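# Transfer the marker cap onto the other marker

## Task

Take the cap over to the second marker and press it on until it snaps into place, with both markers still upright in their holder block at the end.

## Robot and tools

Robot: two arms with six joints each. left_arm carries a left hand and right_arm carries a right hand. The left hand is the mirror of the right. Base positions in metres: left_arm (+0.010, +0.390, 0) and right_arm (-0.033, -0.388, 0), each turned slightly about z. Scene frame: the origin is at table-top height, midway between the arms. +x points out over the table, +z points up, and left_arm sits on the +y side. Image left and right do not match arm names. Cameras are cam_high, cam_low, cam_left_wrist and cam_right_wrist, each 504x504.

Hand point axes (right hand): +z runs along the straight fingers toward the tips. +x runs across the palm, away from the thumb; on the left hand, x is reversed. +y points out of the palm face. A rigid mast sticks out from the palm side near the wrist and can strike objects.

ROW LAYOUT. One row is a flat list of 48 numbers, each in [-1, 1], and it always covers both arms. The order is:
- left_arm dx, dy, dz, rx, ry, rz
- 16 left hand places
- left current_limit, left speed
- right_arm dx, dy, dz, rx, ry, rz
- 16 right hand places
- right current_limit, right speed

Pose numbers are offsets, not poses. They count from that arm's Hand target at the start of the action or move, along scene axes. 1.0 equals 0.6 m, or 180 degrees for rotation. rx, ry, rz form one rotation vector, turned about the Hand target position. Every row of an action counts from the same start, so rows do not add up. Sending the same offset in a new call moves the arm further. Six zeros re-request the current Hand target. Each step, commanded orientation is clipped to within 32 degrees of the measured one.

Hand places: put the grasp numbers a, b, c, d in the first four places and exactly 0 in the other twelve; any other value gets the row refused. Grasp numbers are absolute goals from -1 to 1, and all zeros means an open hand. To keep a grip or leave a hand alone, repeat its last a, b, c, d.
- a curls the index and middle fingers at their outer joints.
- b bends all three fingers at the knuckle.
- c brings the thumb across in front of the palm and draws the index toward it.
- d curls the ring finger.
Example: around (0.25, 0.25, 0.75, 0), the index and thumb tips are close together a few cm in front of the palm, which suits a pinch.

current_limit maps -1..+1 onto 0..550 mA, with 11 mA as the floor. At low values a finger may not lift. speed gives joint rate as (speed+1)/2 of 8.5 rad/s. Initial values are +0.4 and -0.6. Settings stay in force until you change them.

TOOLS
- execute_actions(actions, cameras): actions is a list of up to 15 actions. Each action is a list of up to 15 rows, one row per 1/30 s step. An action lasts 0.5 s, and a short action holds its last row for the remaining steps. Images come back only for an empty actions list or when you name cameras (["all"] or names).
- move(target, speed, blend, stop_force, zero, blocking, cameras): target is one 48-number row or a list of up to 15 rows. Every row is an offset from the Hand targets at the move's start, not from the previous row. The hand point travels in straight lines, and all arms finish together within a 10 s cap.
  - speed: m/s, 0.002 to 3.6, default 0.25. Turning is limited to twice that in rad/s. Give one number, or one per target.
  - blend: metres of corner rounding between listed targets; 0 means stop at each one.
  - stop_force: N, 3 to 120, one value for both arms. The path ends when the wrist sensor feels that much resistance; it is unreliable while the hand rotates. Leave it out when pulling away from a contact. It cannot be combined with blocking=false. In a list, use the same hand numbers in every row.
  - zero: true (default) re-zeroes the sensor before moving.
  - blocking=false returns after about 0.5 s while the motion continues.
  - The result adds a move: line giving the ending (done, off_target, moving, held, fault) and any limits (paced, held).
- wait(seconds 0-10, cameras): lets time pass while holding commands.
- stop(cameras): brakes a running move.
- zoom_image(camera, region [x0,y0,x1,y1]): enlarges part of the latest image, up to 504 px per side.
- zero_wrist_force(arm): arm is left_arm or right_arm.
- finished_scene(scene=1): ends the scene for good. The goal must still hold without the robot.

RESULTS. Each arm reports end_effector_position (m), quat_wxyz and velocities in the scene frame, plus a Hand target; the next offsets count from the Hand target. A hand often stops a little short of its target; send the gap as an offset. Hand lists follow the motor order: index abd/mcp/pip/dip, middle, ring, then thumb cmc/axl/mcp/ipl.
- hand_goal: the goals currently written.
- hand_measured: actual hinge positions.
- hand_current_ma: motor currents.
- hand_state: moving, goal, blocked or overload.
Wrist force and torque are given in the end effector's own axes, along with the peak since the last call. Joint torques include the arm's own weight. Joint velocities can read 'within noise'. Watch for MOTOR HOT, fault and HAND FAULT lines.

CAUTIONS
- Keep the arms well apart. A knock or press between them can fail the task. The clearance check does not guard the fingers.
- A force near 150 N, or too much joint torque, stops the arm for 10 s. A target even slightly inside a firm surface can trigger this, so approach slowly, preferably with stop_force.
- A finger current at 495 mA or more for 5 s shuts the motor down.
- Motors heat when holding loads or straining; overheating locks the arm for 30-60 s.
- Route paths around each arm's own base.
- Do not drop or fling the cap, topple a marker, or let anything leave the table; the cap or a marker off the table fails the task. Avoid hard hits on fixed objects.
- Loose objects may be nudged by outside pushes from time to time.
- The arm trails its commands and can overshoot fast moves.

Each tool is called after ">>>" in YAML: its name, and indented under it one key for each argument.

## Session

>>> execute_actions:
  actions: []

Scene clock: 0.00 s.
left_arm: end_effector_position=(+0.3985, +0.3042, +0.2209) hand_goal=(+0.000, +0.754, +0.576, +0.696, +0.000, +0.754, +0.576, +0.696, +0.000, +0.754, +0.576, +0.696, +0.714, +0.678, +0.226, +0.168) hand_measured=(+0.000, +0.754, +0.576, +0.696, +0.000, +0.754, +0.576, +0.696, +0.000, +0.754, +0.576, +0.696, +0.714, +0.678, +0.226, +0.168) hand_current_ma=(+0, +0, +0, +0, +0, +0, +0, +0, +0, +0, +0, +0, +0, +0, +0, +0) hand_state=(goal, goal, goal, goal, goal, goal, goal, goal, goal, goal, goal, goal, goal, goal, goal, goal) hand_current_limit=0.40 hand_speed=-0.60 end_effector_quat_wxyz=(-0.042, +0.772, +0.633, -0.033) | right_arm: end_effector_position=(+0.1158, -0.1986, +0.2951) hand_goal=(+0.000, +0.754, +0.576, +0.696, +0.000, +0.754, +0.576, +0.696, +0.000, +0.754, +0.576, +0.696, +0.714, +0.678, +0.226, +0.168) hand_measured=(+0.000, +0.754, +0.576, +0.696, +0.000, +0.754, +0.576, +0.696, +0.000, +0.754, +0.576, +0.696, +0.714, +0.678, +0.226, +0.168) hand_current_ma=(+0, +0, +0, +0, +0, +0, +0, +0, +0, +0, +0, +0, +0, +0, +0, +0) hand_state=(goal, goal, goal, goal, goal, goal, goal, goal, goal, goal, goal, goal, goal, goal, goal, goal) hand_current_limit=0.40 hand_speed=-0.60 end_effector_quat_wxyz=(-0.004, -0.623, +0.781, -0.050)
Joint positions: left_arm=[3.275 -1.159 -2.198 -1.456 1.606 0.309] | right_arm=[0.19 -2.214 2.151 -1.552 -1.661 3.515]
Joint velocities: within noise
Joint torques (N m): no reading
Wrist force (N): no reading
Wrist torque (N m): no reading
Wrist force, peak (N): no reading
Hand target: left_arm +0.3985, +0.3042, +0.2209; -0.042, +0.772, +0.633, -0.033 | right_arm +0.1158, -0.1986, +0.2951; -0.004, -0.623, +0.781, -0.050

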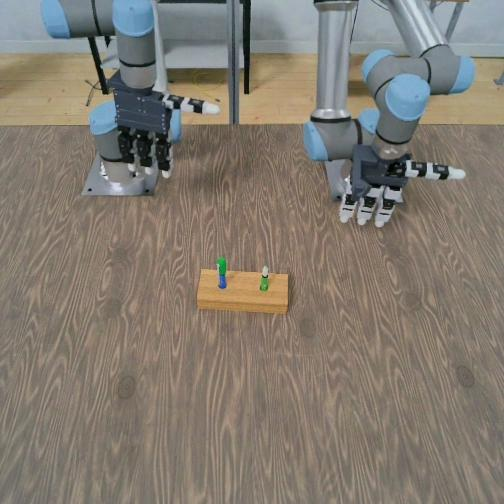

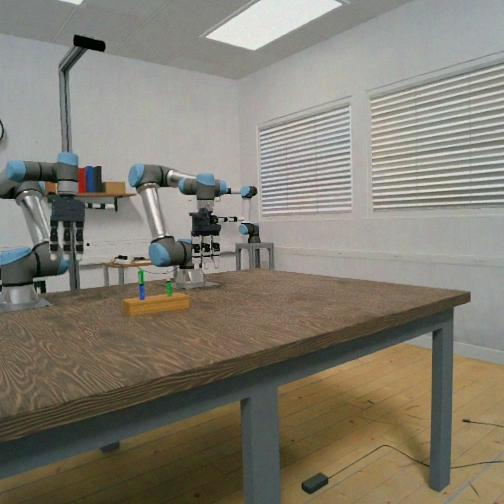

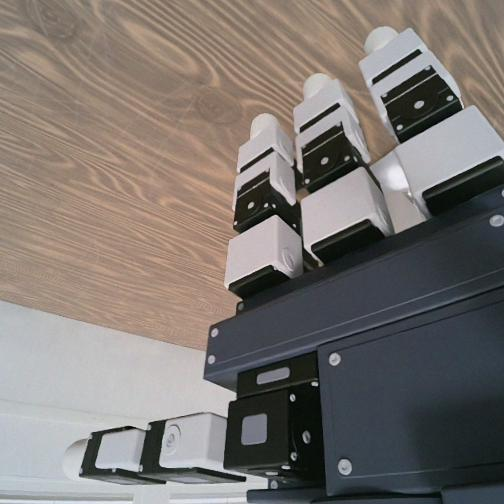

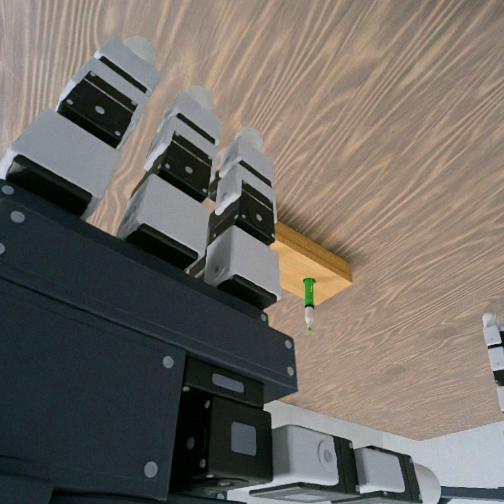

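>>> zoom_image:
  camera: "cam_high"
  region: [190, 250, 300, 320]

>>> zoom_image:
  camera: "cam_low"
  region: [110, 255, 200, 325]

>>> zoom_image:
  camera: "cam_high"
  region: [60, 0, 480, 330]

>>> zoom_image:
  camera: "cam_right_wrist"
  region: [220, 210, 370, 350]

Scaled by 4.582.

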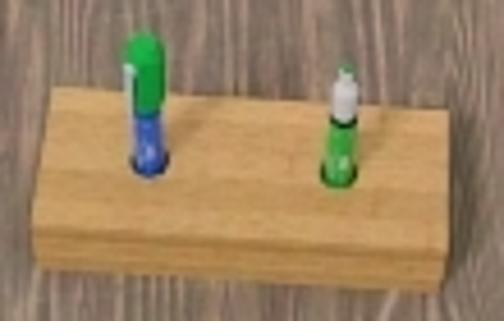

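Scaled by 5.600.

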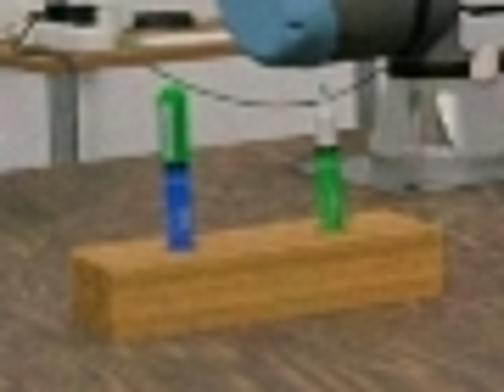

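Scaled by 1.200.

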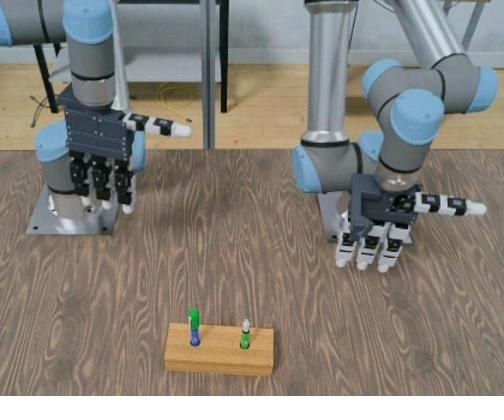

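Scaled by 3.360.

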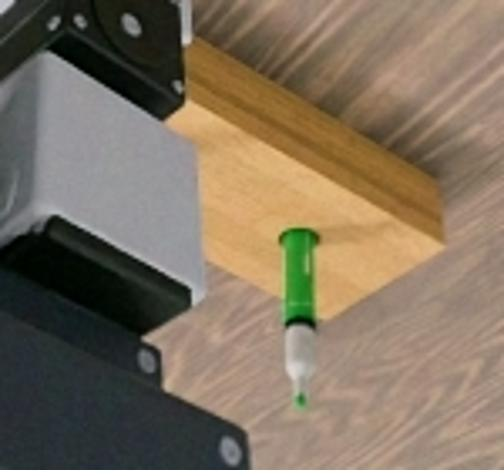

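>>> move:
  target: [0.319,-0.174,0.032,0,0,0.5, 0,0,0,0,0,0,0,0,0,0,0,0,0,0,0,0, 0.4,-0.6, 0,0,0,0,0,0, 0,0,0,0,0,0,0,0,0,0,0,0,0,0,0,0, 0.4,-0.6]
  speed: 0.35
  cameras: ["all"]

Scene clock: 39.03 s.
left_arm: end_effector_position=(+0.5899, +0.1998, +0.2401) hand_goal=(+0.000, +0.750, +0.580, +0.700, +0.000, +0.750, +0.580, +0.700, +0.000, +0.750, +0.580, +0.700, +0.710, +0.680, +0.230, +0.170) hand_measured=(+0.000, +0.750, +0.576, +0.698, +0.000, +0.750, +0.576, +0.698, +0.000, +0.750, +0.576, +0.698, +0.712, +0.678, +0.224, +0.168) hand_current_ma=(+0, +0, -9, -7, +0, +1, -8, -7, +0, +0, -9, -7, +3, -7, -26, -8) hand_state=(goal, goal, goal, goal, goal, goal, goal, goal, goal, goal, goal, goal, goal, goal, goal, goal) hand_current_limit=0.40 hand_speed=-0.60 end_effector_quat_wxyz=(-0.007, +0.098, +0.994, -0.053) | right_arm: end_effector_position=(+0.1158, -0.1986, +0.2951) hand_goal=(+0.000, +0.750, +0.580, +0.700, +0.000, +0.750, +0.580, +0.700, +0.000, +0.750, +0.580, +0.700, +0.710, +0.680, +0.230, +0.170) hand_measured=(+0.000, +0.750, +0.576, +0.698, +0.000, +0.750, +0.576, +0.698, +0.000, +0.750, +0.578, +0.698, +0.712, +0.678, +0.224, +0.168) hand_current_ma=(+0, +2, -10, -8, +0, +2, -10, -9, +0, +2, -9, -8, +5, -8, -30, -10) hand_state=(goal, goal, goal, goal, goal, goal, goal, goal, goal, goal, goal, goal, goal, goal, goal, goal) hand_current_limit=0.40 hand_speed=-0.60 end_effector_quat_wxyz=(-0.004, -0.623, +0.781, -0.050)
Joint positions: left_arm=[2.964 -1.923 -1.433 -1.358 1.464 -1.57] | right_arm=[0.19 -2.214 2.151 -1.552 -1.661 3.515]
Joint torques (N m): left_arm=[-7.34 24.4 32.36 0.12 1.56 -1.28] | right_arm=[0.11 3.39 -22.08 -2.79 -0.23 -0.21]
Wrist force (N): left_arm=[0.1 -0.5 0.1] | right_arm=[0.1 0.7 0.0]
Wrist torque (N m): left_arm=[-0.06 -0.08 0.05] | right_arm=[0.09 -0.01 0.02]
Wrist force, peak (N): left_arm=[0.4 -0.6 0.5] | right_arm=[0.5 0.9 0.1]
Hand target: left_arm +0.5899, +0.1998, +0.2401; -0.007, +0.098, +0.994, -0.053 | right_arm +0.1158, -0.1986, +0.2951; -0.004, -0.623, +0.781, -0.050
Off the commanded pose: left_arm 0.000 m, 0 deg | right_arm 0.000 m, 0 deg.
move: done

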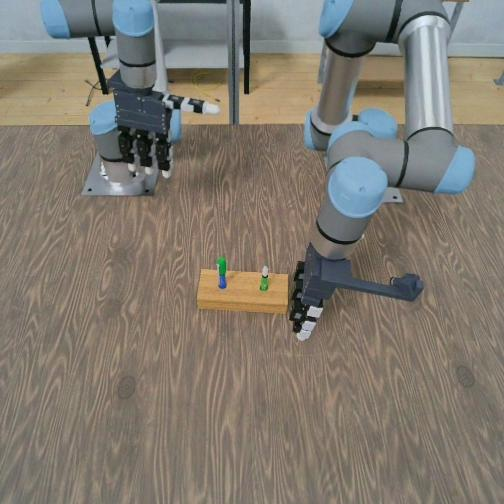

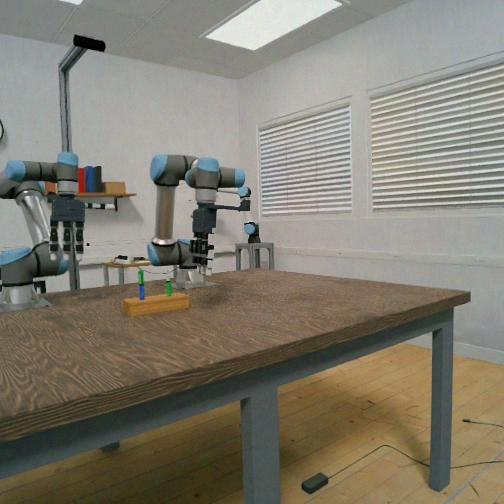

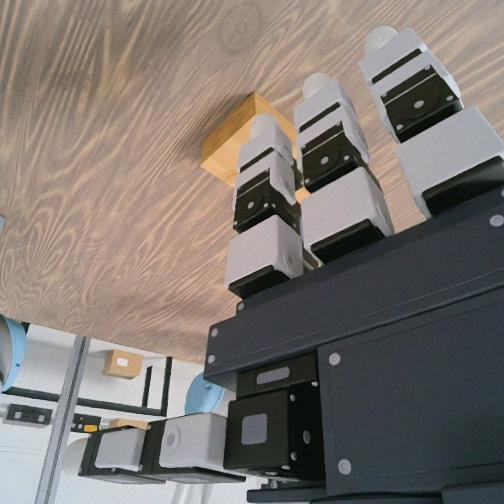

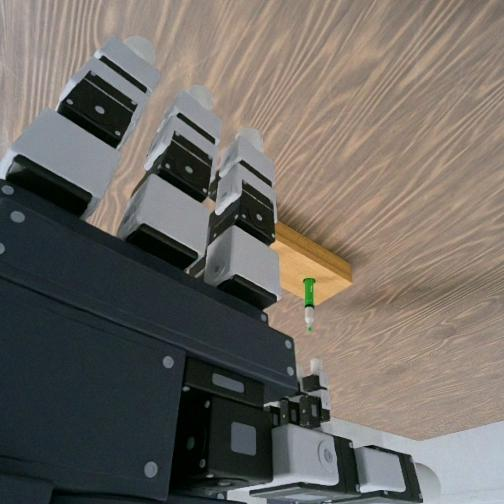

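>>> move:
  target: [0,0,0,0,0,0.1667, 0,0,0,0,0,0,0,0,0,0,0,0,0,0,0,0, 0.4,-0.6, 0.4737,-0.0023,0.058,-0.0364,-0.4771,0.0746, 0,0.5,0.72,1,0,0,0,0,0,0,0,0,0,0,0,0, 0.4,-0.6]
  speed: 0.35
  cameras: ["all"]

Scene clock: 48.60 s.
left_arm: end_effector_position=(+0.5899, +0.1998, +0.2401) hand_goal=(+0.000, +0.750, +0.580, +0.700, +0.000, +0.750, +0.580, +0.700, +0.000, +0.750, +0.580, +0.700, +0.710, +0.680, +0.230, +0.170) hand_measured=(+0.000, +0.750, +0.576, +0.698, +0.000, +0.750, +0.576, +0.698, +0.000, +0.750, +0.576, +0.698, +0.712, +0.678, +0.224, +0.168) hand_current_ma=(+0, +0, -9, -7, +0, +1, -8, -7, +0, +0, -9, -7, +3, -7, -26, -8) hand_state=(goal, goal, goal, goal, goal, goal, goal, goal, goal, goal, goal, goal, goal, goal, goal, goal) hand_current_limit=0.40 hand_speed=-0.60 end_effector_quat_wxyz=(+0.007, -0.162, +0.985, -0.053) | right_arm: end_effector_position=(+0.4000, -0.2000, +0.3299) hand_goal=(+0.000, -0.076, +0.234, +0.800, +0.000, +0.076, +0.480, +0.916, +0.000, -0.270, -1.000, -0.300, -0.514, +0.680, +0.050, +0.162) hand_measured=(+0.000, -0.078, +0.236, +0.798, +0.000, +0.072, +0.482, +0.914, +0.000, -0.246, -0.810, -0.282, -0.512, +0.678, +0.048, +0.162) hand_current_ma=(+0, -9, +7, -7, +0, -17, +3, -9, +0, +98, +385, +70, +4, -8, -4, +3) hand_state=(goal, goal, goal, goal, goal, goal, goal, goal, goal, blocked, blocked, goal, goal, goal, goal, goal) hand_current_limit=0.40 hand_speed=-0.60 end_effector_quat_wxyz=(+0.500, -0.500, +0.499, -0.500)
Joint positions: left_arm=[2.994 -1.981 -1.366 -1.318 1.476 -2.066] | right_arm=[0.186 -1.715 2.467 -3.895 -1.717 3.141]
Joint torques (N m): left_arm=[5.5 27.16 32.59 4.48 1.38 -1.42] | right_arm=[-9.56 -0.18 -26.72 -4.98 2.51 -1.56]
Wrist force (N): left_arm=[0.5 -0.2 0.2] | right_arm=[0.1 4.0 -1.8]
Wrist torque (N m): left_arm=[-0.05 -0.09 0.05] | right_arm=[0.46 0.08 0.28]
Wrist force, peak (N): left_arm=[0.4 -0.5 0.0] | right_arm=[0.3 4.1 -1.7]
Hand target: left_arm +0.5899, +0.1998, +0.2401; +0.007, -0.162, +0.985, -0.053 | right_arm +0.4000, -0.2000, +0.3299; +0.500, -0.500, +0.499, -0.500
Off the commanded pose: left_arm 0.000 m, 0 deg | right_arm 0.000 m, 0 deg.
move: done

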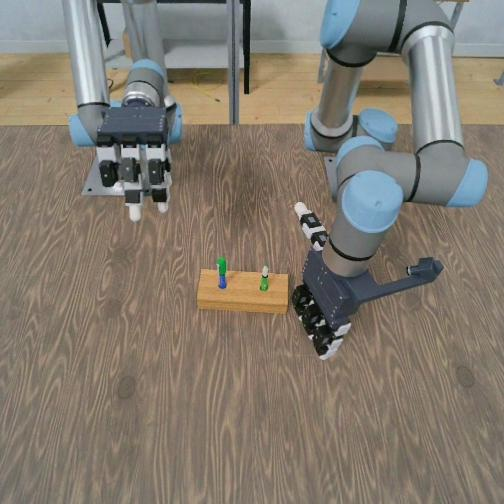

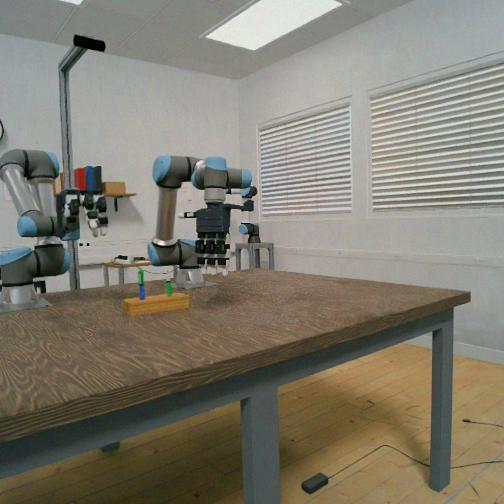

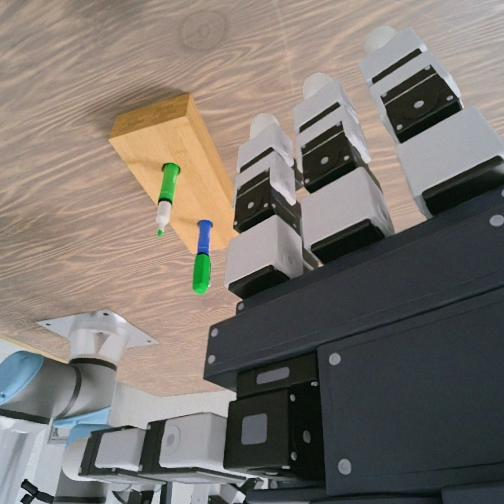

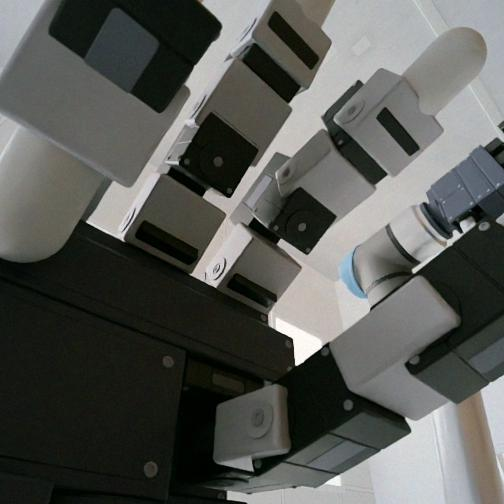

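>>> zoom_image:
  camera: "cam_left_wrist"
  region: [90, 80, 260, 310]

>>> zoom_image:
  camera: "cam_high"
  region: [80, 90, 320, 330]

Scaled by 2.191.

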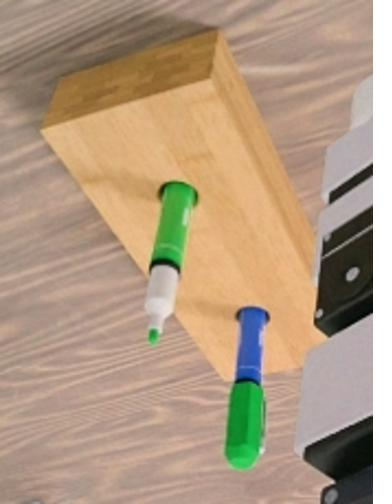

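Scaled by 2.100.

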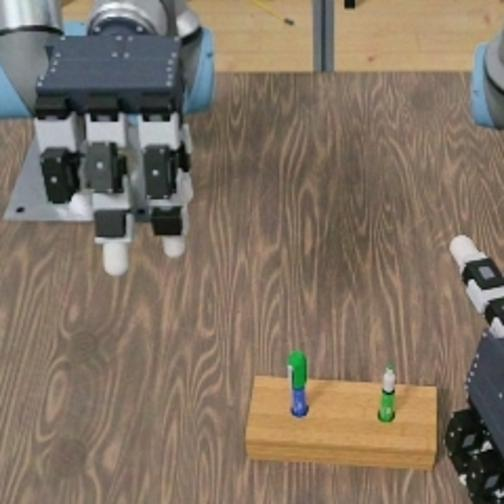

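>>> zoom_image:
  camera: "cam_left_wrist"
  region: [180, 210, 230, 300]

>>> zoom_image:
  camera: "cam_high"
  region: [205, 250, 240, 295]

>>> zoom_image:
  camera: "cam_low"
  region: [120, 260, 195, 320]

Scaled by 5.600.

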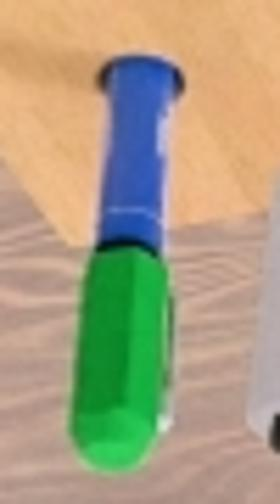

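Scaled by 11.200.

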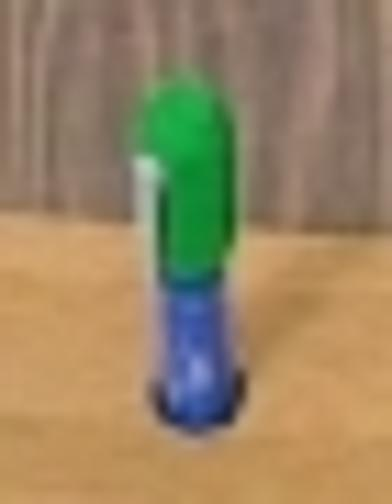

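Scaled by 6.720.

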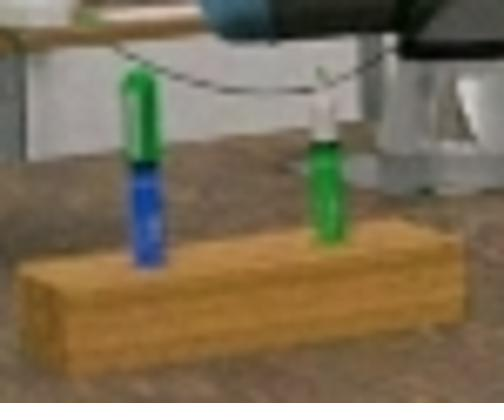

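>>> move:
  target: [0,0,0,0,0,0, 0,0,0,0,0,0,0,0,0,0,0,0,0,0,0,0, 0.4,-0.6, 0.1133,0.2117,-0.1,0,0,0, 0,0.5,0.72,0.75,0,0,0,0,0,0,0,0,0,0,0,0, 0.4,-0.6]
  speed: 0.2
  cameras: ["all"]

Scene clock: 54.67 s.
left_arm: end_effector_position=(+0.5899, +0.1998, +0.2401) hand_goal=(+0.000, +0.750, +0.580, +0.700, +0.000, +0.750, +0.580, +0.700, +0.000, +0.750, +0.580, +0.700, +0.710, +0.680, +0.230, +0.170) hand_measured=(+0.000, +0.750, +0.576, +0.698, +0.000, +0.750, +0.576, +0.698, +0.000, +0.750, +0.576, +0.698, +0.712, +0.678, +0.224, +0.168) hand_current_ma=(+0, +0, -9, -7, +0, +1, -8, -7, +0, +0, -9, -7, +3, -7, -26, -8) hand_state=(goal, goal, goal, goal, goal, goal, goal, goal, goal, goal, goal, goal, goal, goal, goal, goal) hand_current_limit=0.40 hand_speed=-0.60 end_effector_quat_wxyz=(+0.007, -0.162, +0.985, -0.053) | right_arm: end_effector_position=(+0.4487, -0.1040, +0.2842) hand_goal=(+0.000, -0.102, +0.260, +0.800, +0.000, +0.026, +0.480, +0.916, +0.000, -0.158, -0.620, -0.024, -0.514, +0.680, +0.050, +0.162) hand_measured=(+0.000, -0.104, +0.256, +0.798, +0.000, +0.022, +0.480, +0.914, +0.000, -0.164, -0.620, -0.026, -0.514, +0.678, +0.050, +0.162) hand_current_ma=(+0, -9, -12, -7, +0, -18, +2, -9, +0, -18, +0, -7, +2, -7, -4, +3) hand_state=(goal, goal, goal, goal, goal, goal, goal, goal, goal, goal, goal, goal, goal, goal, goal, goal) hand_current_limit=0.40 hand_speed=-0.60 end_effector_quat_wxyz=(+0.502, -0.502, +0.499, -0.498)
Joint positions: left_arm=[2.994 -1.981 -1.366 -1.318 1.476 -2.066] | right_arm=[0.46 -1.351 2.252 -4.041 -1.985 3.143]
Joint torques (N m): left_arm=[6.25 27.33 32.03 4.33 1.45 -1.2] | right_arm=[-9.48 -31.08 -3.45 0.93 2.7 0.87]
Wrist force (N): left_arm=[0.3 -0.2 0.2] | right_arm=[0.4 2.9 -1.3]
Wrist torque (N m): left_arm=[-0.07 -0.07 0.04] | right_arm=[0.34 -0.04 0.23]
Wrist force, peak (N): left_arm=[0.7 -0.3 0.3] | right_arm=[-4.1 5.5 1.5]
Hand target: left_arm +0.5899, +0.1998, +0.2401; +0.007, -0.162, +0.985, -0.053 | right_arm +0.4486, -0.1041, +0.2842; +0.502, -0.502, +0.499, -0.498 (not the last commanded pose)
Off the commanded pose: left_arm 0.000 m, 0 deg | right_arm 0.039 m, 0 deg.
move: held (right_arm; a check stopped the path); limits=held
pose unreachable (right arm): on one or more control steps of this call, first in action 0 (counted from 0), this arm could not follow its commanded pose, so it was not sent that pose on those steps. It may still have moved: this result reports where it is.
cause: moving toward the commanded pose would bring two parts of the arm too close to each other (joints 4 (wrist 1) to 6 (wrist 3) lie between them).

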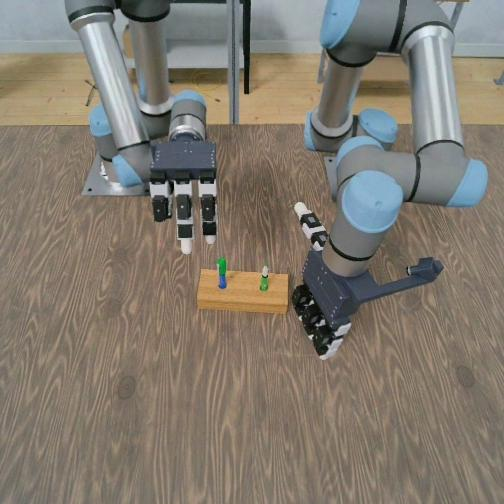

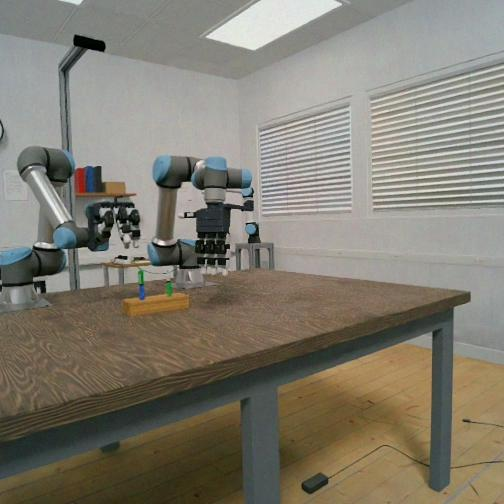

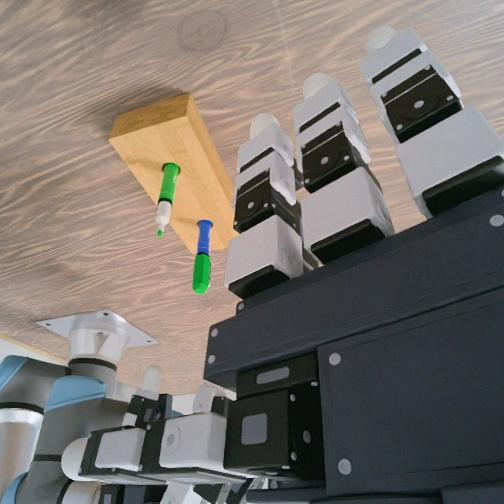

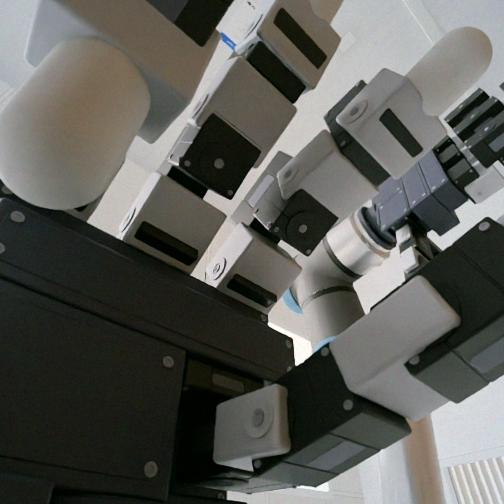

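>>> move:
  target:
    - [0,0.1,0.1667,0,0,0, 0,0,0,0,0,0,0,0,0,0,0,0,0,0,0,0, 0.4,-0.6, 0,0,0,0,0,0, 0,0.5,0.72,0.75,0,0,0,0,0,0,0,0,0,0,0,0, 0.4,-0.6]
    - [-0.35,0.0333,0.1667,0,0,0.3056, 0,0,0,0,0,0,0,0,0,0,0,0,0,0,0,0, 0.4,-0.6, 0,0,0,0,0,0, 0,0.5,0.72,0.75,0,0,0,0,0,0,0,0,0,0,0,0, 0.4,-0.6]
    - [-0.7,-0.1667,0.0167,0,0,0.5833, 0,0,0,0,0,0,0,0,0,0,0,0,0,0,0,0, 0.4,-0.6, 0,0,0,0,0,0, 0,0.5,0.72,0.75,0,0,0,0,0,0,0,0,0,0,0,0, 0.4,-0.6]
  speed: 0.4
  blend: [0.04,0.04,0]
  cameras: ["cam_high","cam_left_wrist"]

Scene clock: 85.73 s.
left_arm: end_effector_position=(+0.1699, +0.0998, +0.2501) hand_goal=(+0.000, +0.750, +0.580, +0.700, +0.000, +0.750, +0.580, +0.700, +0.000, +0.750, +0.580, +0.700, +0.710, +0.680, +0.230, +0.170) hand_measured=(+0.000, +0.750, +0.576, +0.698, +0.000, +0.750, +0.576, +0.698, +0.000, +0.750, +0.576, +0.698, +0.710, +0.678, +0.224, +0.168) hand_current_ma=(+0, -1, -9, -7, +0, -1, -8, -7, +0, -2, -9, -7, +2, -7, -26, -8) hand_state=(goal, goal, goal, goal, goal, goal, goal, goal, goal, goal, goal, goal, goal, goal, goal, goal) hand_current_limit=0.40 hand_speed=-0.60 end_effector_quat_wxyz=(-0.046, +0.881, -0.471, +0.026) | right_arm: end_effector_position=(+0.4486, -0.1041, +0.2842) hand_goal=(+0.000, -0.102, +0.260, +0.800, +0.000, +0.026, +0.480, +0.916, +0.000, -0.158, -0.620, -0.024, -0.514, +0.680, +0.050, +0.162) hand_measured=(+0.000, -0.104, +0.256, +0.798, +0.000, +0.022, +0.480, +0.914, +0.000, -0.164, -0.620, -0.026, -0.514, +0.678, +0.050, +0.162) hand_current_ma=(+0, -9, -12, -7, +0, -18, +2, -9, +0, -18, +0, -7, +2, -7, -4, +3) hand_state=(goal, goal, goal, goal, goal, goal, goal, goal, goal, goal, goal, goal, goal, goal, goal, goal) hand_current_limit=0.40 hand_speed=-0.60 end_effector_quat_wxyz=(+0.502, -0.502, +0.499, -0.498)
Joint positions: left_arm=[2.73 -1.054 -2.216 -1.383 1.66 -4.158] | right_arm=[0.46 -1.351 2.252 -4.041 -1.985 3.143]
Joint torques (N m): left_arm=[-5.12 3.5 15.46 0.31 1.62 -1.46] | right_arm=[-10.14 -32.44 -4.1 0.81 2.46 1.15]
Wrist force (N): left_arm=[0.0 0.0 0.2] | right_arm=[0.2 3.1 -0.9]
Wrist torque (N m): left_arm=[-0.04 0.00 -0.05] | right_arm=[0.31 -0.03 0.22]
Wrist force, peak (N): left_arm=[0.3 -0.9 1.7] | right_arm=[0.4 3.7 -1.2]
Hand target: left_arm +0.1699, +0.0998, +0.2501; -0.046, +0.881, -0.471, +0.026 | right_arm +0.4486, -0.1041, +0.2842; +0.502, -0.502, +0.499, -0.498
Off the commanded pose: left_arm 0.000 m, 0 deg | right_arm 0.000 m, 0 deg.
move: done
Images, in order (width x height): cam_high 504x504, cam_left_wrist 504x504.

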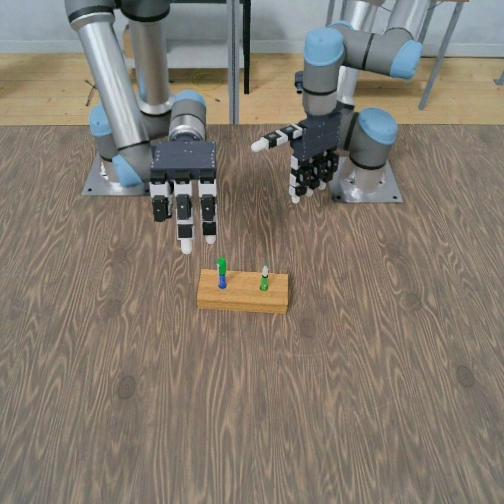

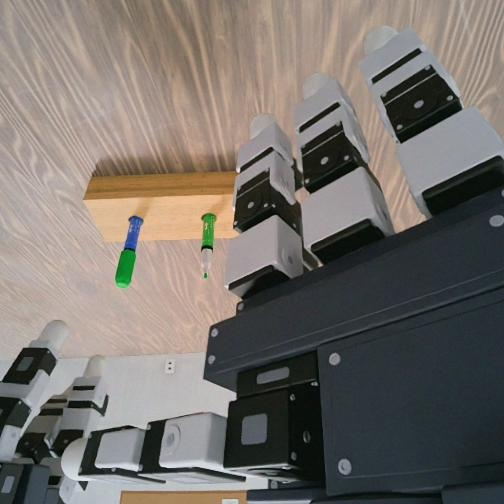

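>>> move:
  target: [0,0,0,0,0,0, 0,0,0,0,0,0,0,0,0,0,0,0,0,0,0,0, 0.4,-0.6, 0.0407,0.1535,0.01,0,0,0.3889, 0,0.5,0.72,0.75,0,0,0,0,0,0,0,0,0,0,0,0, 0.4,-0.6]
  speed: 0.25
  cameras: ["all"]

Scene clock: 89.43 s.
left_arm: end_effector_position=(+0.1699, +0.0998, +0.2501) hand_goal=(+0.000, +0.750, +0.580, +0.700, +0.000, +0.750, +0.580, +0.700, +0.000, +0.750, +0.580, +0.700, +0.710, +0.680, +0.230, +0.170) hand_measured=(+0.000, +0.750, +0.576, +0.698, +0.000, +0.750, +0.576, +0.698, +0.000, +0.750, +0.576, +0.698, +0.710, +0.678, +0.224, +0.168) hand_current_ma=(+0, -1, -9, -7, +0, -1, -8, -7, +0, -2, -9, -7, +2, -7, -26, -8) hand_state=(goal, goal, goal, goal, goal, goal, goal, goal, goal, goal, goal, goal, goal, goal, goal, goal) hand_current_limit=0.40 hand_speed=-0.60 end_effector_quat_wxyz=(-0.046, +0.881, -0.471, +0.026) | right_arm: end_effector_position=(+0.4731, -0.0120, +0.2902) hand_goal=(+0.000, -0.102, +0.260, +0.800, +0.000, +0.026, +0.480, +0.916, +0.000, -0.158, -0.620, -0.024, -0.514, +0.680, +0.050, +0.162) hand_measured=(+0.000, -0.104, +0.256, +0.798, +0.000, +0.022, +0.480, +0.914, +0.000, -0.164, -0.620, -0.026, -0.514, +0.678, +0.050, +0.162) hand_current_ma=(+0, -9, -12, -7, +0, -18, +2, -9, +0, -18, +0, -7, +2, -7, -3, +3) hand_state=(goal, goal, goal, goal, goal, goal, goal, goal, goal, goal, goal, goal, goal, goal, goal, goal) hand_current_limit=0.40 hand_speed=-0.60 end_effector_quat_wxyz=(+0.696, -0.697, +0.121, -0.120)
Joint positions: left_arm=[2.73 -1.054 -2.216 -1.383 1.66 -4.159] | right_arm=[0.079 -1.146 1.919 -3.911 -0.383 3.14]
Joint torques (N m): left_arm=[-6.8 -8.38 20.16 0.31 1.62 -1.35] | right_arm=[11.41 -21.58 -25.48 1.96 2.57 1.3]
Wrist force (N): left_arm=[0.2 0.0 0.1] | right_arm=[0.5 3.6 -1.3]
Wrist torque (N m): left_arm=[-0.04 -0.02 -0.04] | right_arm=[0.45 0.02 0.27]
Wrist force, peak (N): left_arm=[0.0 0.3 0.0] | right_arm=[0.4 4.1 -1.0]
Hand target: left_arm +0.1699, +0.0998, +0.2501; -0.046, +0.881, -0.471, +0.026 | right_arm +0.4731, -0.0120, +0.2902; +0.696, -0.697, +0.121, -0.120
Off the commanded pose: left_arm 0.000 m, 0 deg | right_arm 0.000 m, 0 deg.
move: done

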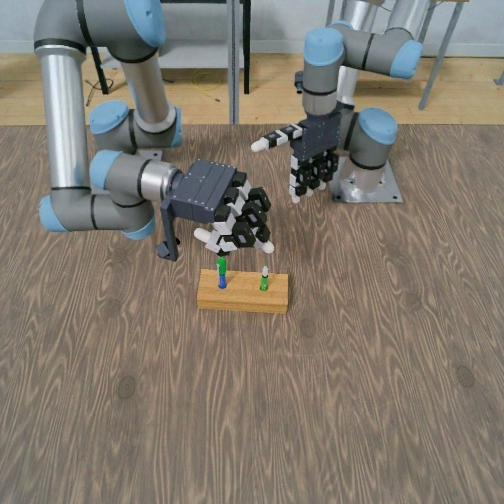

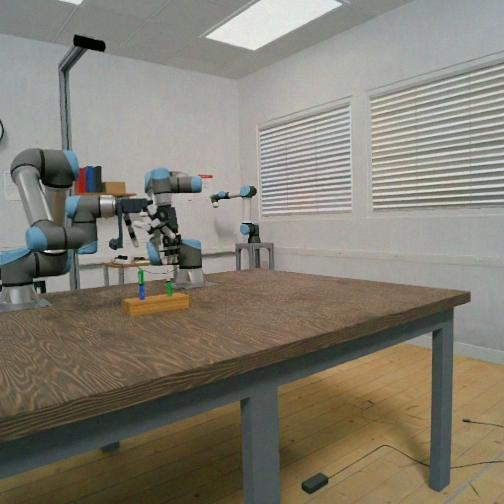

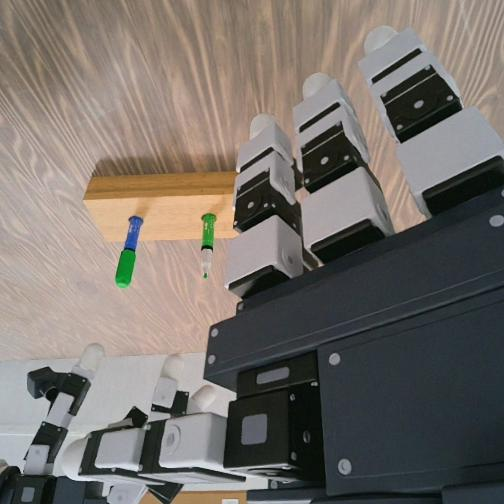

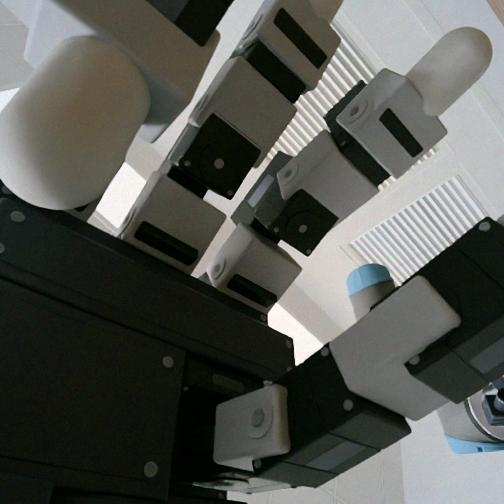

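>>> zoom_image:
  camera: "cam_high"
  region: [160, 150, 300, 320]

>>> zoom_image:
  camera: "cam_left_wrist"
  region: [10, 170, 260, 420]

Scaled by 2.965.

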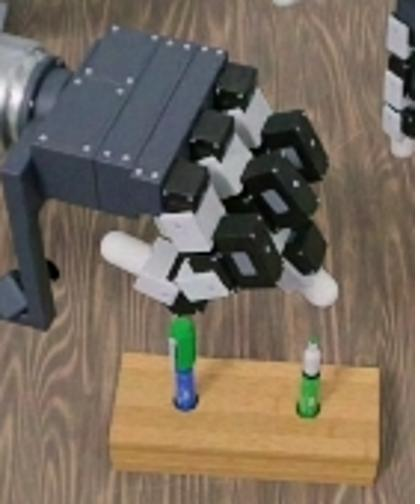

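Scaled by 2.016.

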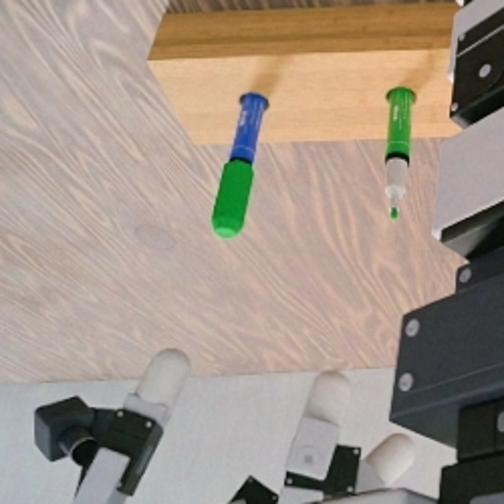

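>>> move:
  target: [0,0,0,0,0,0, 0,0,0,0,0,0,0,0,0,0,0,0,0,0,0,0, 0.4,-0.6, 0,0,-0.0667,0,0,0, 0,0.5,0.72,0.75,0,0,0,0,0,0,0,0,0,0,0,0, 0.4,-0.6]
  speed: 0.15
  cameras: ["all"]

>>> zoom_image:
  camera: "cam_left_wrist"
  region: [10, 170, 260, 420]

>>> zoom_image:
  camera: "cam_high"
  region: [160, 150, 300, 320]

>>> zoom_image:
  camera: "cam_low"
  region: [80, 180, 220, 320]

Scene clock: 95.43 s.
left_arm: end_effector_position=(+0.1699, +0.0998, +0.2501) hand_goal=(+0.000, +0.750, +0.580, +0.700, +0.000, +0.750, +0.580, +0.700, +0.000, +0.750, +0.580, +0.700, +0.710, +0.680, +0.230, +0.170) hand_measured=(+0.000, +0.750, +0.576, +0.698, +0.000, +0.750, +0.576, +0.698, +0.000, +0.750, +0.576, +0.698, +0.710, +0.678, +0.224, +0.168) hand_current_ma=(+0, -1, -9, -7, +0, -1, -8, -7, +0, -2, -9, -7, +2, -7, -26, -8) hand_state=(goal, goal, goal, goal, goal, goal, goal, goal, goal, goal, goal, goal, goal, goal, goal, goal) hand_current_limit=0.40 hand_speed=-0.60 end_effector_quat_wxyz=(-0.046, +0.881, -0.471, +0.026) | right_arm: end_effector_position=(+0.4730, -0.0119, +0.2503) hand_goal=(+0.000, -0.102, +0.260, +0.800, +0.000, +0.026, +0.480, +0.916, +0.000, -0.158, -0.620, -0.024, -0.514, +0.680, +0.050, +0.162) hand_measured=(+0.000, -0.104, +0.256, +0.798, +0.000, +0.022, +0.480, +0.914, +0.000, -0.164, -0.620, -0.026, -0.514, +0.678, +0.050, +0.162) hand_current_ma=(+0, -9, -12, -7, +0, -18, +2, -9, +0, -18, +0, -7, +2, -7, -3, +3) hand_state=(goal, goal, goal, goal, goal, goal, goal, goal, goal, goal, goal, goal, goal, goal, goal, goal) hand_current_limit=0.40 hand_speed=-0.60 end_effector_quat_wxyz=(+0.696, -0.697, +0.121, -0.120)
Joint positions: left_arm=[2.73 -1.054 -2.216 -1.383 1.66 -4.159] | right_arm=[0.079 -1.072 1.943 -4.009 -0.383 3.14]
Joint torques (N m): left_arm=[-6.07 -8.64 23.65 0.33 1.55 -1.45] | right_arm=[-8.83 -22.96 -2.64 -3.74 -1.02 1.21]
Wrist force (N): left_arm=[-0.1 0.2 0.3] | right_arm=[0.6 3.7 -0.9]
Wrist torque (N m): left_arm=[-0.03 0.02 -0.06] | right_arm=[0.43 0.00 0.25]
Wrist force, peak (N): left_arm=[0.1 -0.2 0.4] | right_arm=[0.5 4.5 -1.3]
Hand target: left_arm +0.1699, +0.0998, +0.2501; -0.046, +0.881, -0.471, +0.026 | right_arm +0.4731, -0.0120, +0.2502; +0.696, -0.697, +0.121, -0.120
Off the commanded pose: left_arm 0.000 m, 0 deg | right_arm 0.000 m, 0 deg.
move: done

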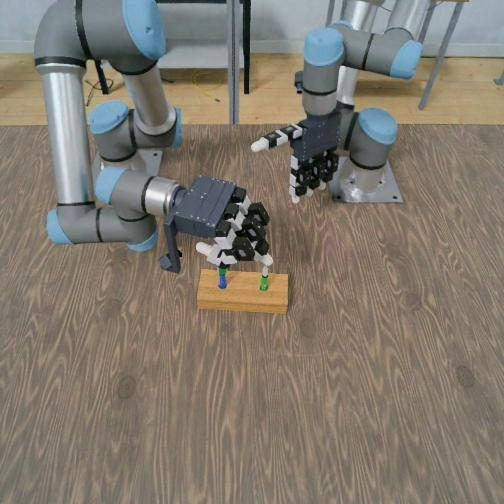

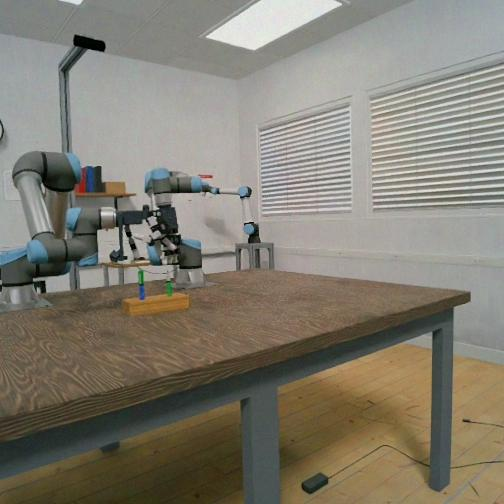

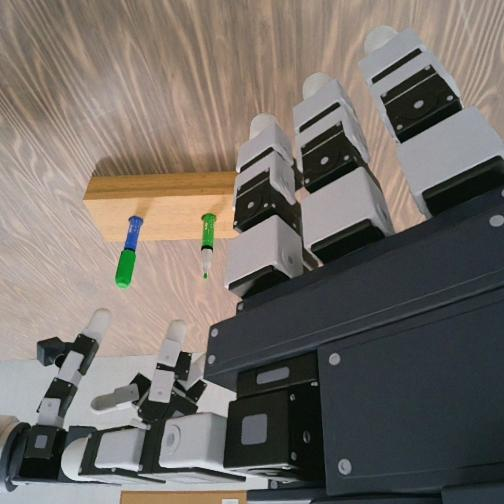

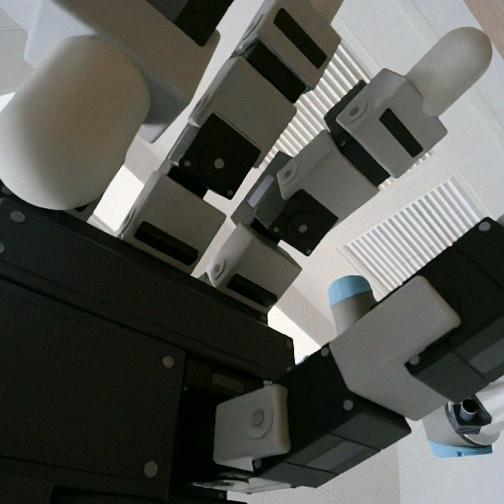

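Scaled by 2.016.

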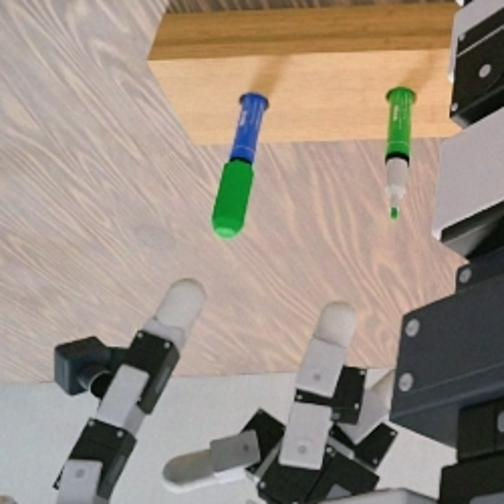

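Scaled by 2.965.

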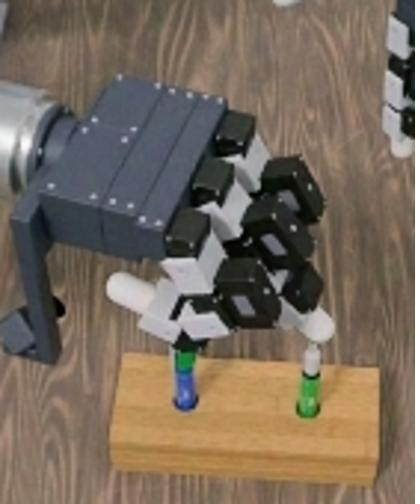

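Scaled by 3.600.

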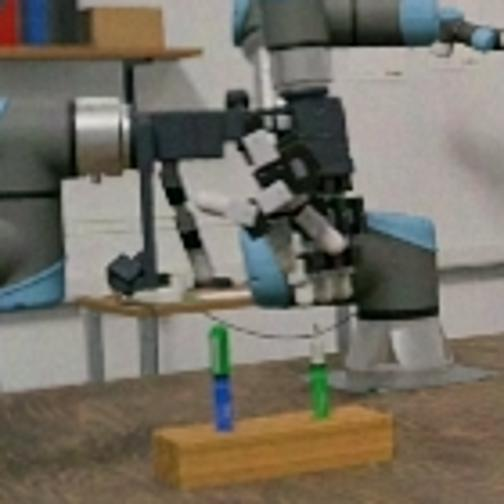

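>>> move:
  target: [0,0,0,0,0,0, 0,0,0,0,0,0,0,0,0,0,0,0,0,0,0,0, 0.4,-0.6, -0.016,-0.0438,-0.075,0,0,0, 0,0.5,0.72,0.75,0,0,0,0,0,0,0,0,0,0,0,0, 0.4,-0.6]
  speed: 0.12
  cameras: ["all"]

>>> zoom_image:
  camera: "cam_left_wrist"
  region: [10, 170, 260, 420]

>>> zoom_image:
  camera: "cam_low"
  region: [80, 180, 220, 320]

>>> zoom_image:
  camera: "cam_right_wrist"
  region: [304, 0, 504, 200]

Scene clock: 99.83 s.
left_arm: end_effector_position=(+0.1699, +0.0998, +0.2501) hand_goal=(+0.000, +0.750, +0.580, +0.700, +0.000, +0.750, +0.580, +0.700, +0.000, +0.750, +0.580, +0.700, +0.710, +0.680, +0.230, +0.170) hand_measured=(+0.000, +0.750, +0.576, +0.698, +0.000, +0.750, +0.576, +0.698, +0.000, +0.750, +0.576, +0.698, +0.710, +0.678, +0.224, +0.168) hand_current_ma=(+0, -1, -9, -7, +0, -1, -8, -7, +0, -2, -9, -7, +2, -7, -26, -8) hand_state=(goal, goal, goal, goal, goal, goal, goal, goal, goal, goal, goal, goal, goal, goal, goal, goal) hand_current_limit=0.40 hand_speed=-0.60 end_effector_quat_wxyz=(-0.046, +0.881, -0.471, +0.026) | right_arm: end_effector_position=(+0.4635, -0.0382, +0.2053) hand_goal=(+0.000, -0.102, +0.260, +0.800, +0.000, +0.026, +0.480, +0.916, +0.000, -0.158, -0.620, -0.024, -0.514, +0.680, +0.050, +0.162) hand_measured=(+0.000, -0.104, +0.256, +0.798, +0.000, +0.022, +0.480, +0.914, +0.000, -0.164, -0.620, -0.026, -0.514, +0.678, +0.050, +0.162) hand_current_ma=(+0, -10, -12, -7, +0, -18, +2, -9, +0, -18, +0, -7, +2, -7, -3, +3) hand_state=(goal, goal, goal, goal, goal, goal, goal, goal, goal, goal, goal, goal, goal, goal, goal, goal) hand_current_limit=0.40 hand_speed=-0.60 end_effector_quat_wxyz=(+0.696, -0.697, +0.121, -0.120)
Joint positions: left_arm=[2.73 -1.054 -2.216 -1.383 1.66 -4.159] | right_arm=[0.021 -1.006 2.009 -4.141 -0.324 3.139]
Joint torques (N m): left_arm=[-5.39 -7.82 24.15 0.4 1.6 -1.42] | right_arm=[-10.2 -23.19 -1.69 -3.34 2.68 1.23]
Wrist force (N): left_arm=[0.1 0.1 0.1] | right_arm=[1.0 4.0 -1.3]
Wrist torque (N m): left_arm=[-0.03 -0.02 -0.04] | right_arm=[0.42 -0.07 0.29]
Wrist force, peak (N): left_arm=[0.0 0.3 -0.2] | right_arm=[1.1 4.3 -1.1]
Hand target: left_arm +0.1699, +0.0998, +0.2501; -0.046, +0.881, -0.471, +0.026 | right_arm +0.4635, -0.0382, +0.2052; +0.696, -0.697, +0.121, -0.120
Off the commanded pose: left_arm 0.000 m, 0 deg | right_arm 0.000 m, 0 deg.
move: done

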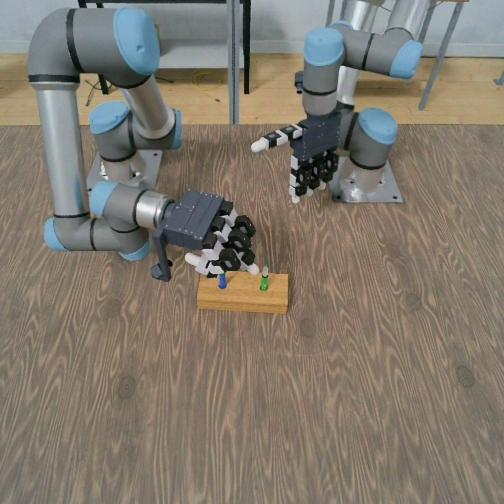

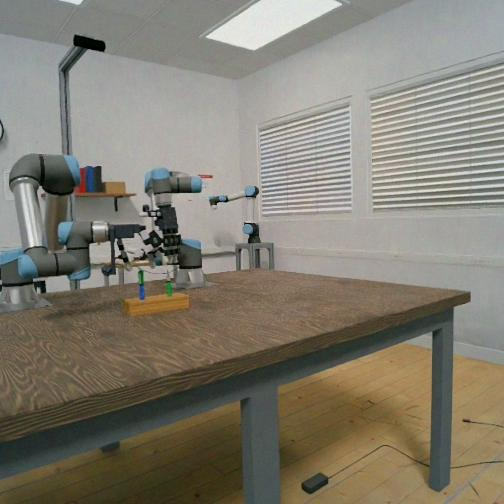

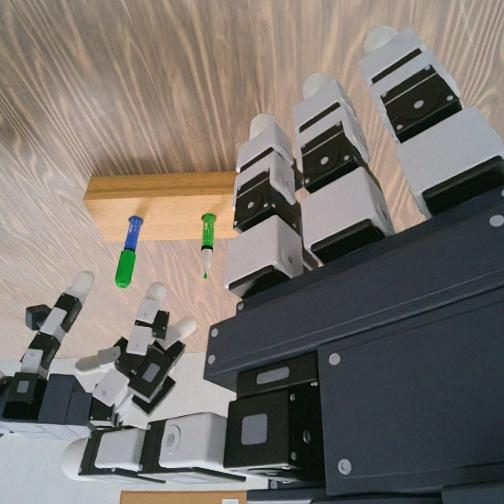

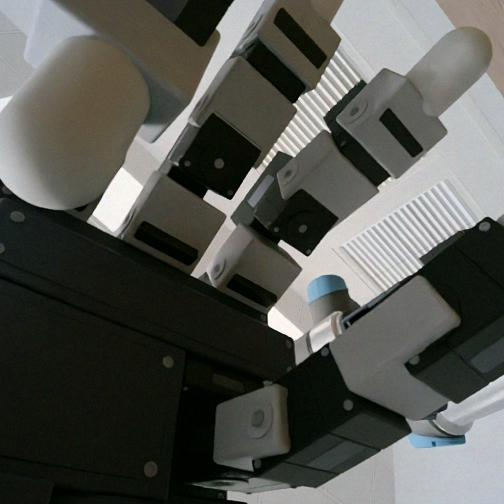

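Scaled by 2.016.

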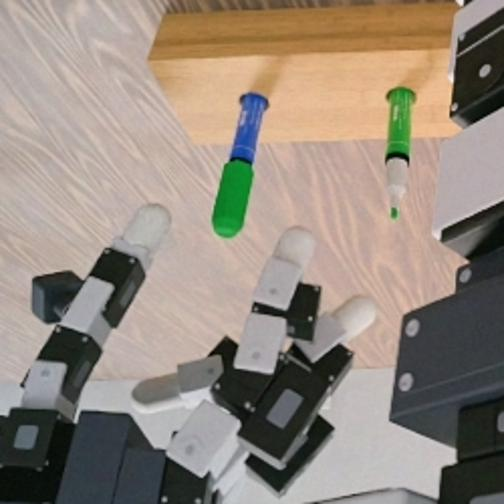

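Scaled by 3.600.

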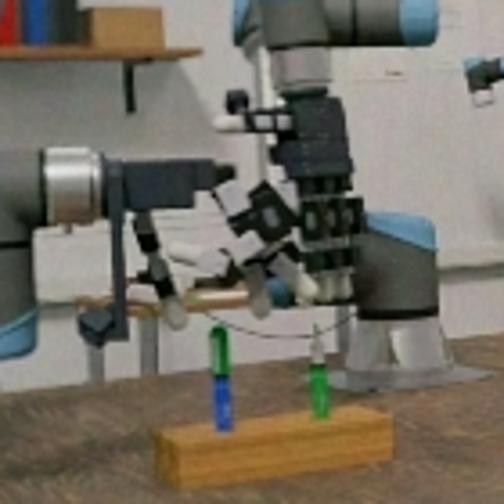

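Scaled by 2.520.

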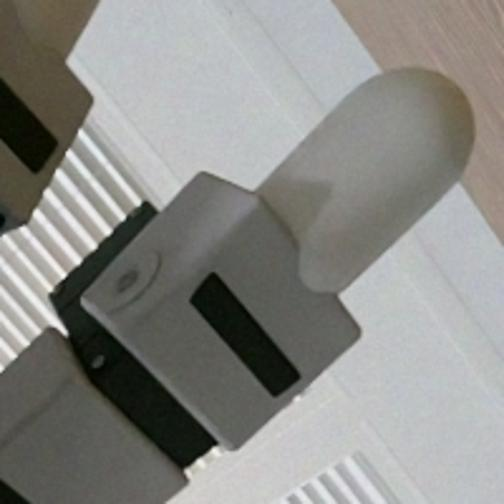

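>>> zoom_image:
  camera: "cam_high"
  region: [150, 200, 290, 320]

Scaled by 3.600.

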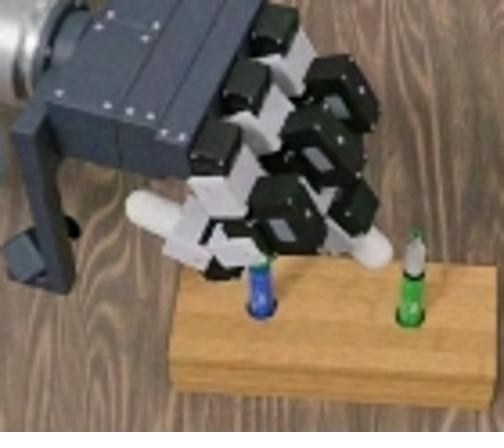

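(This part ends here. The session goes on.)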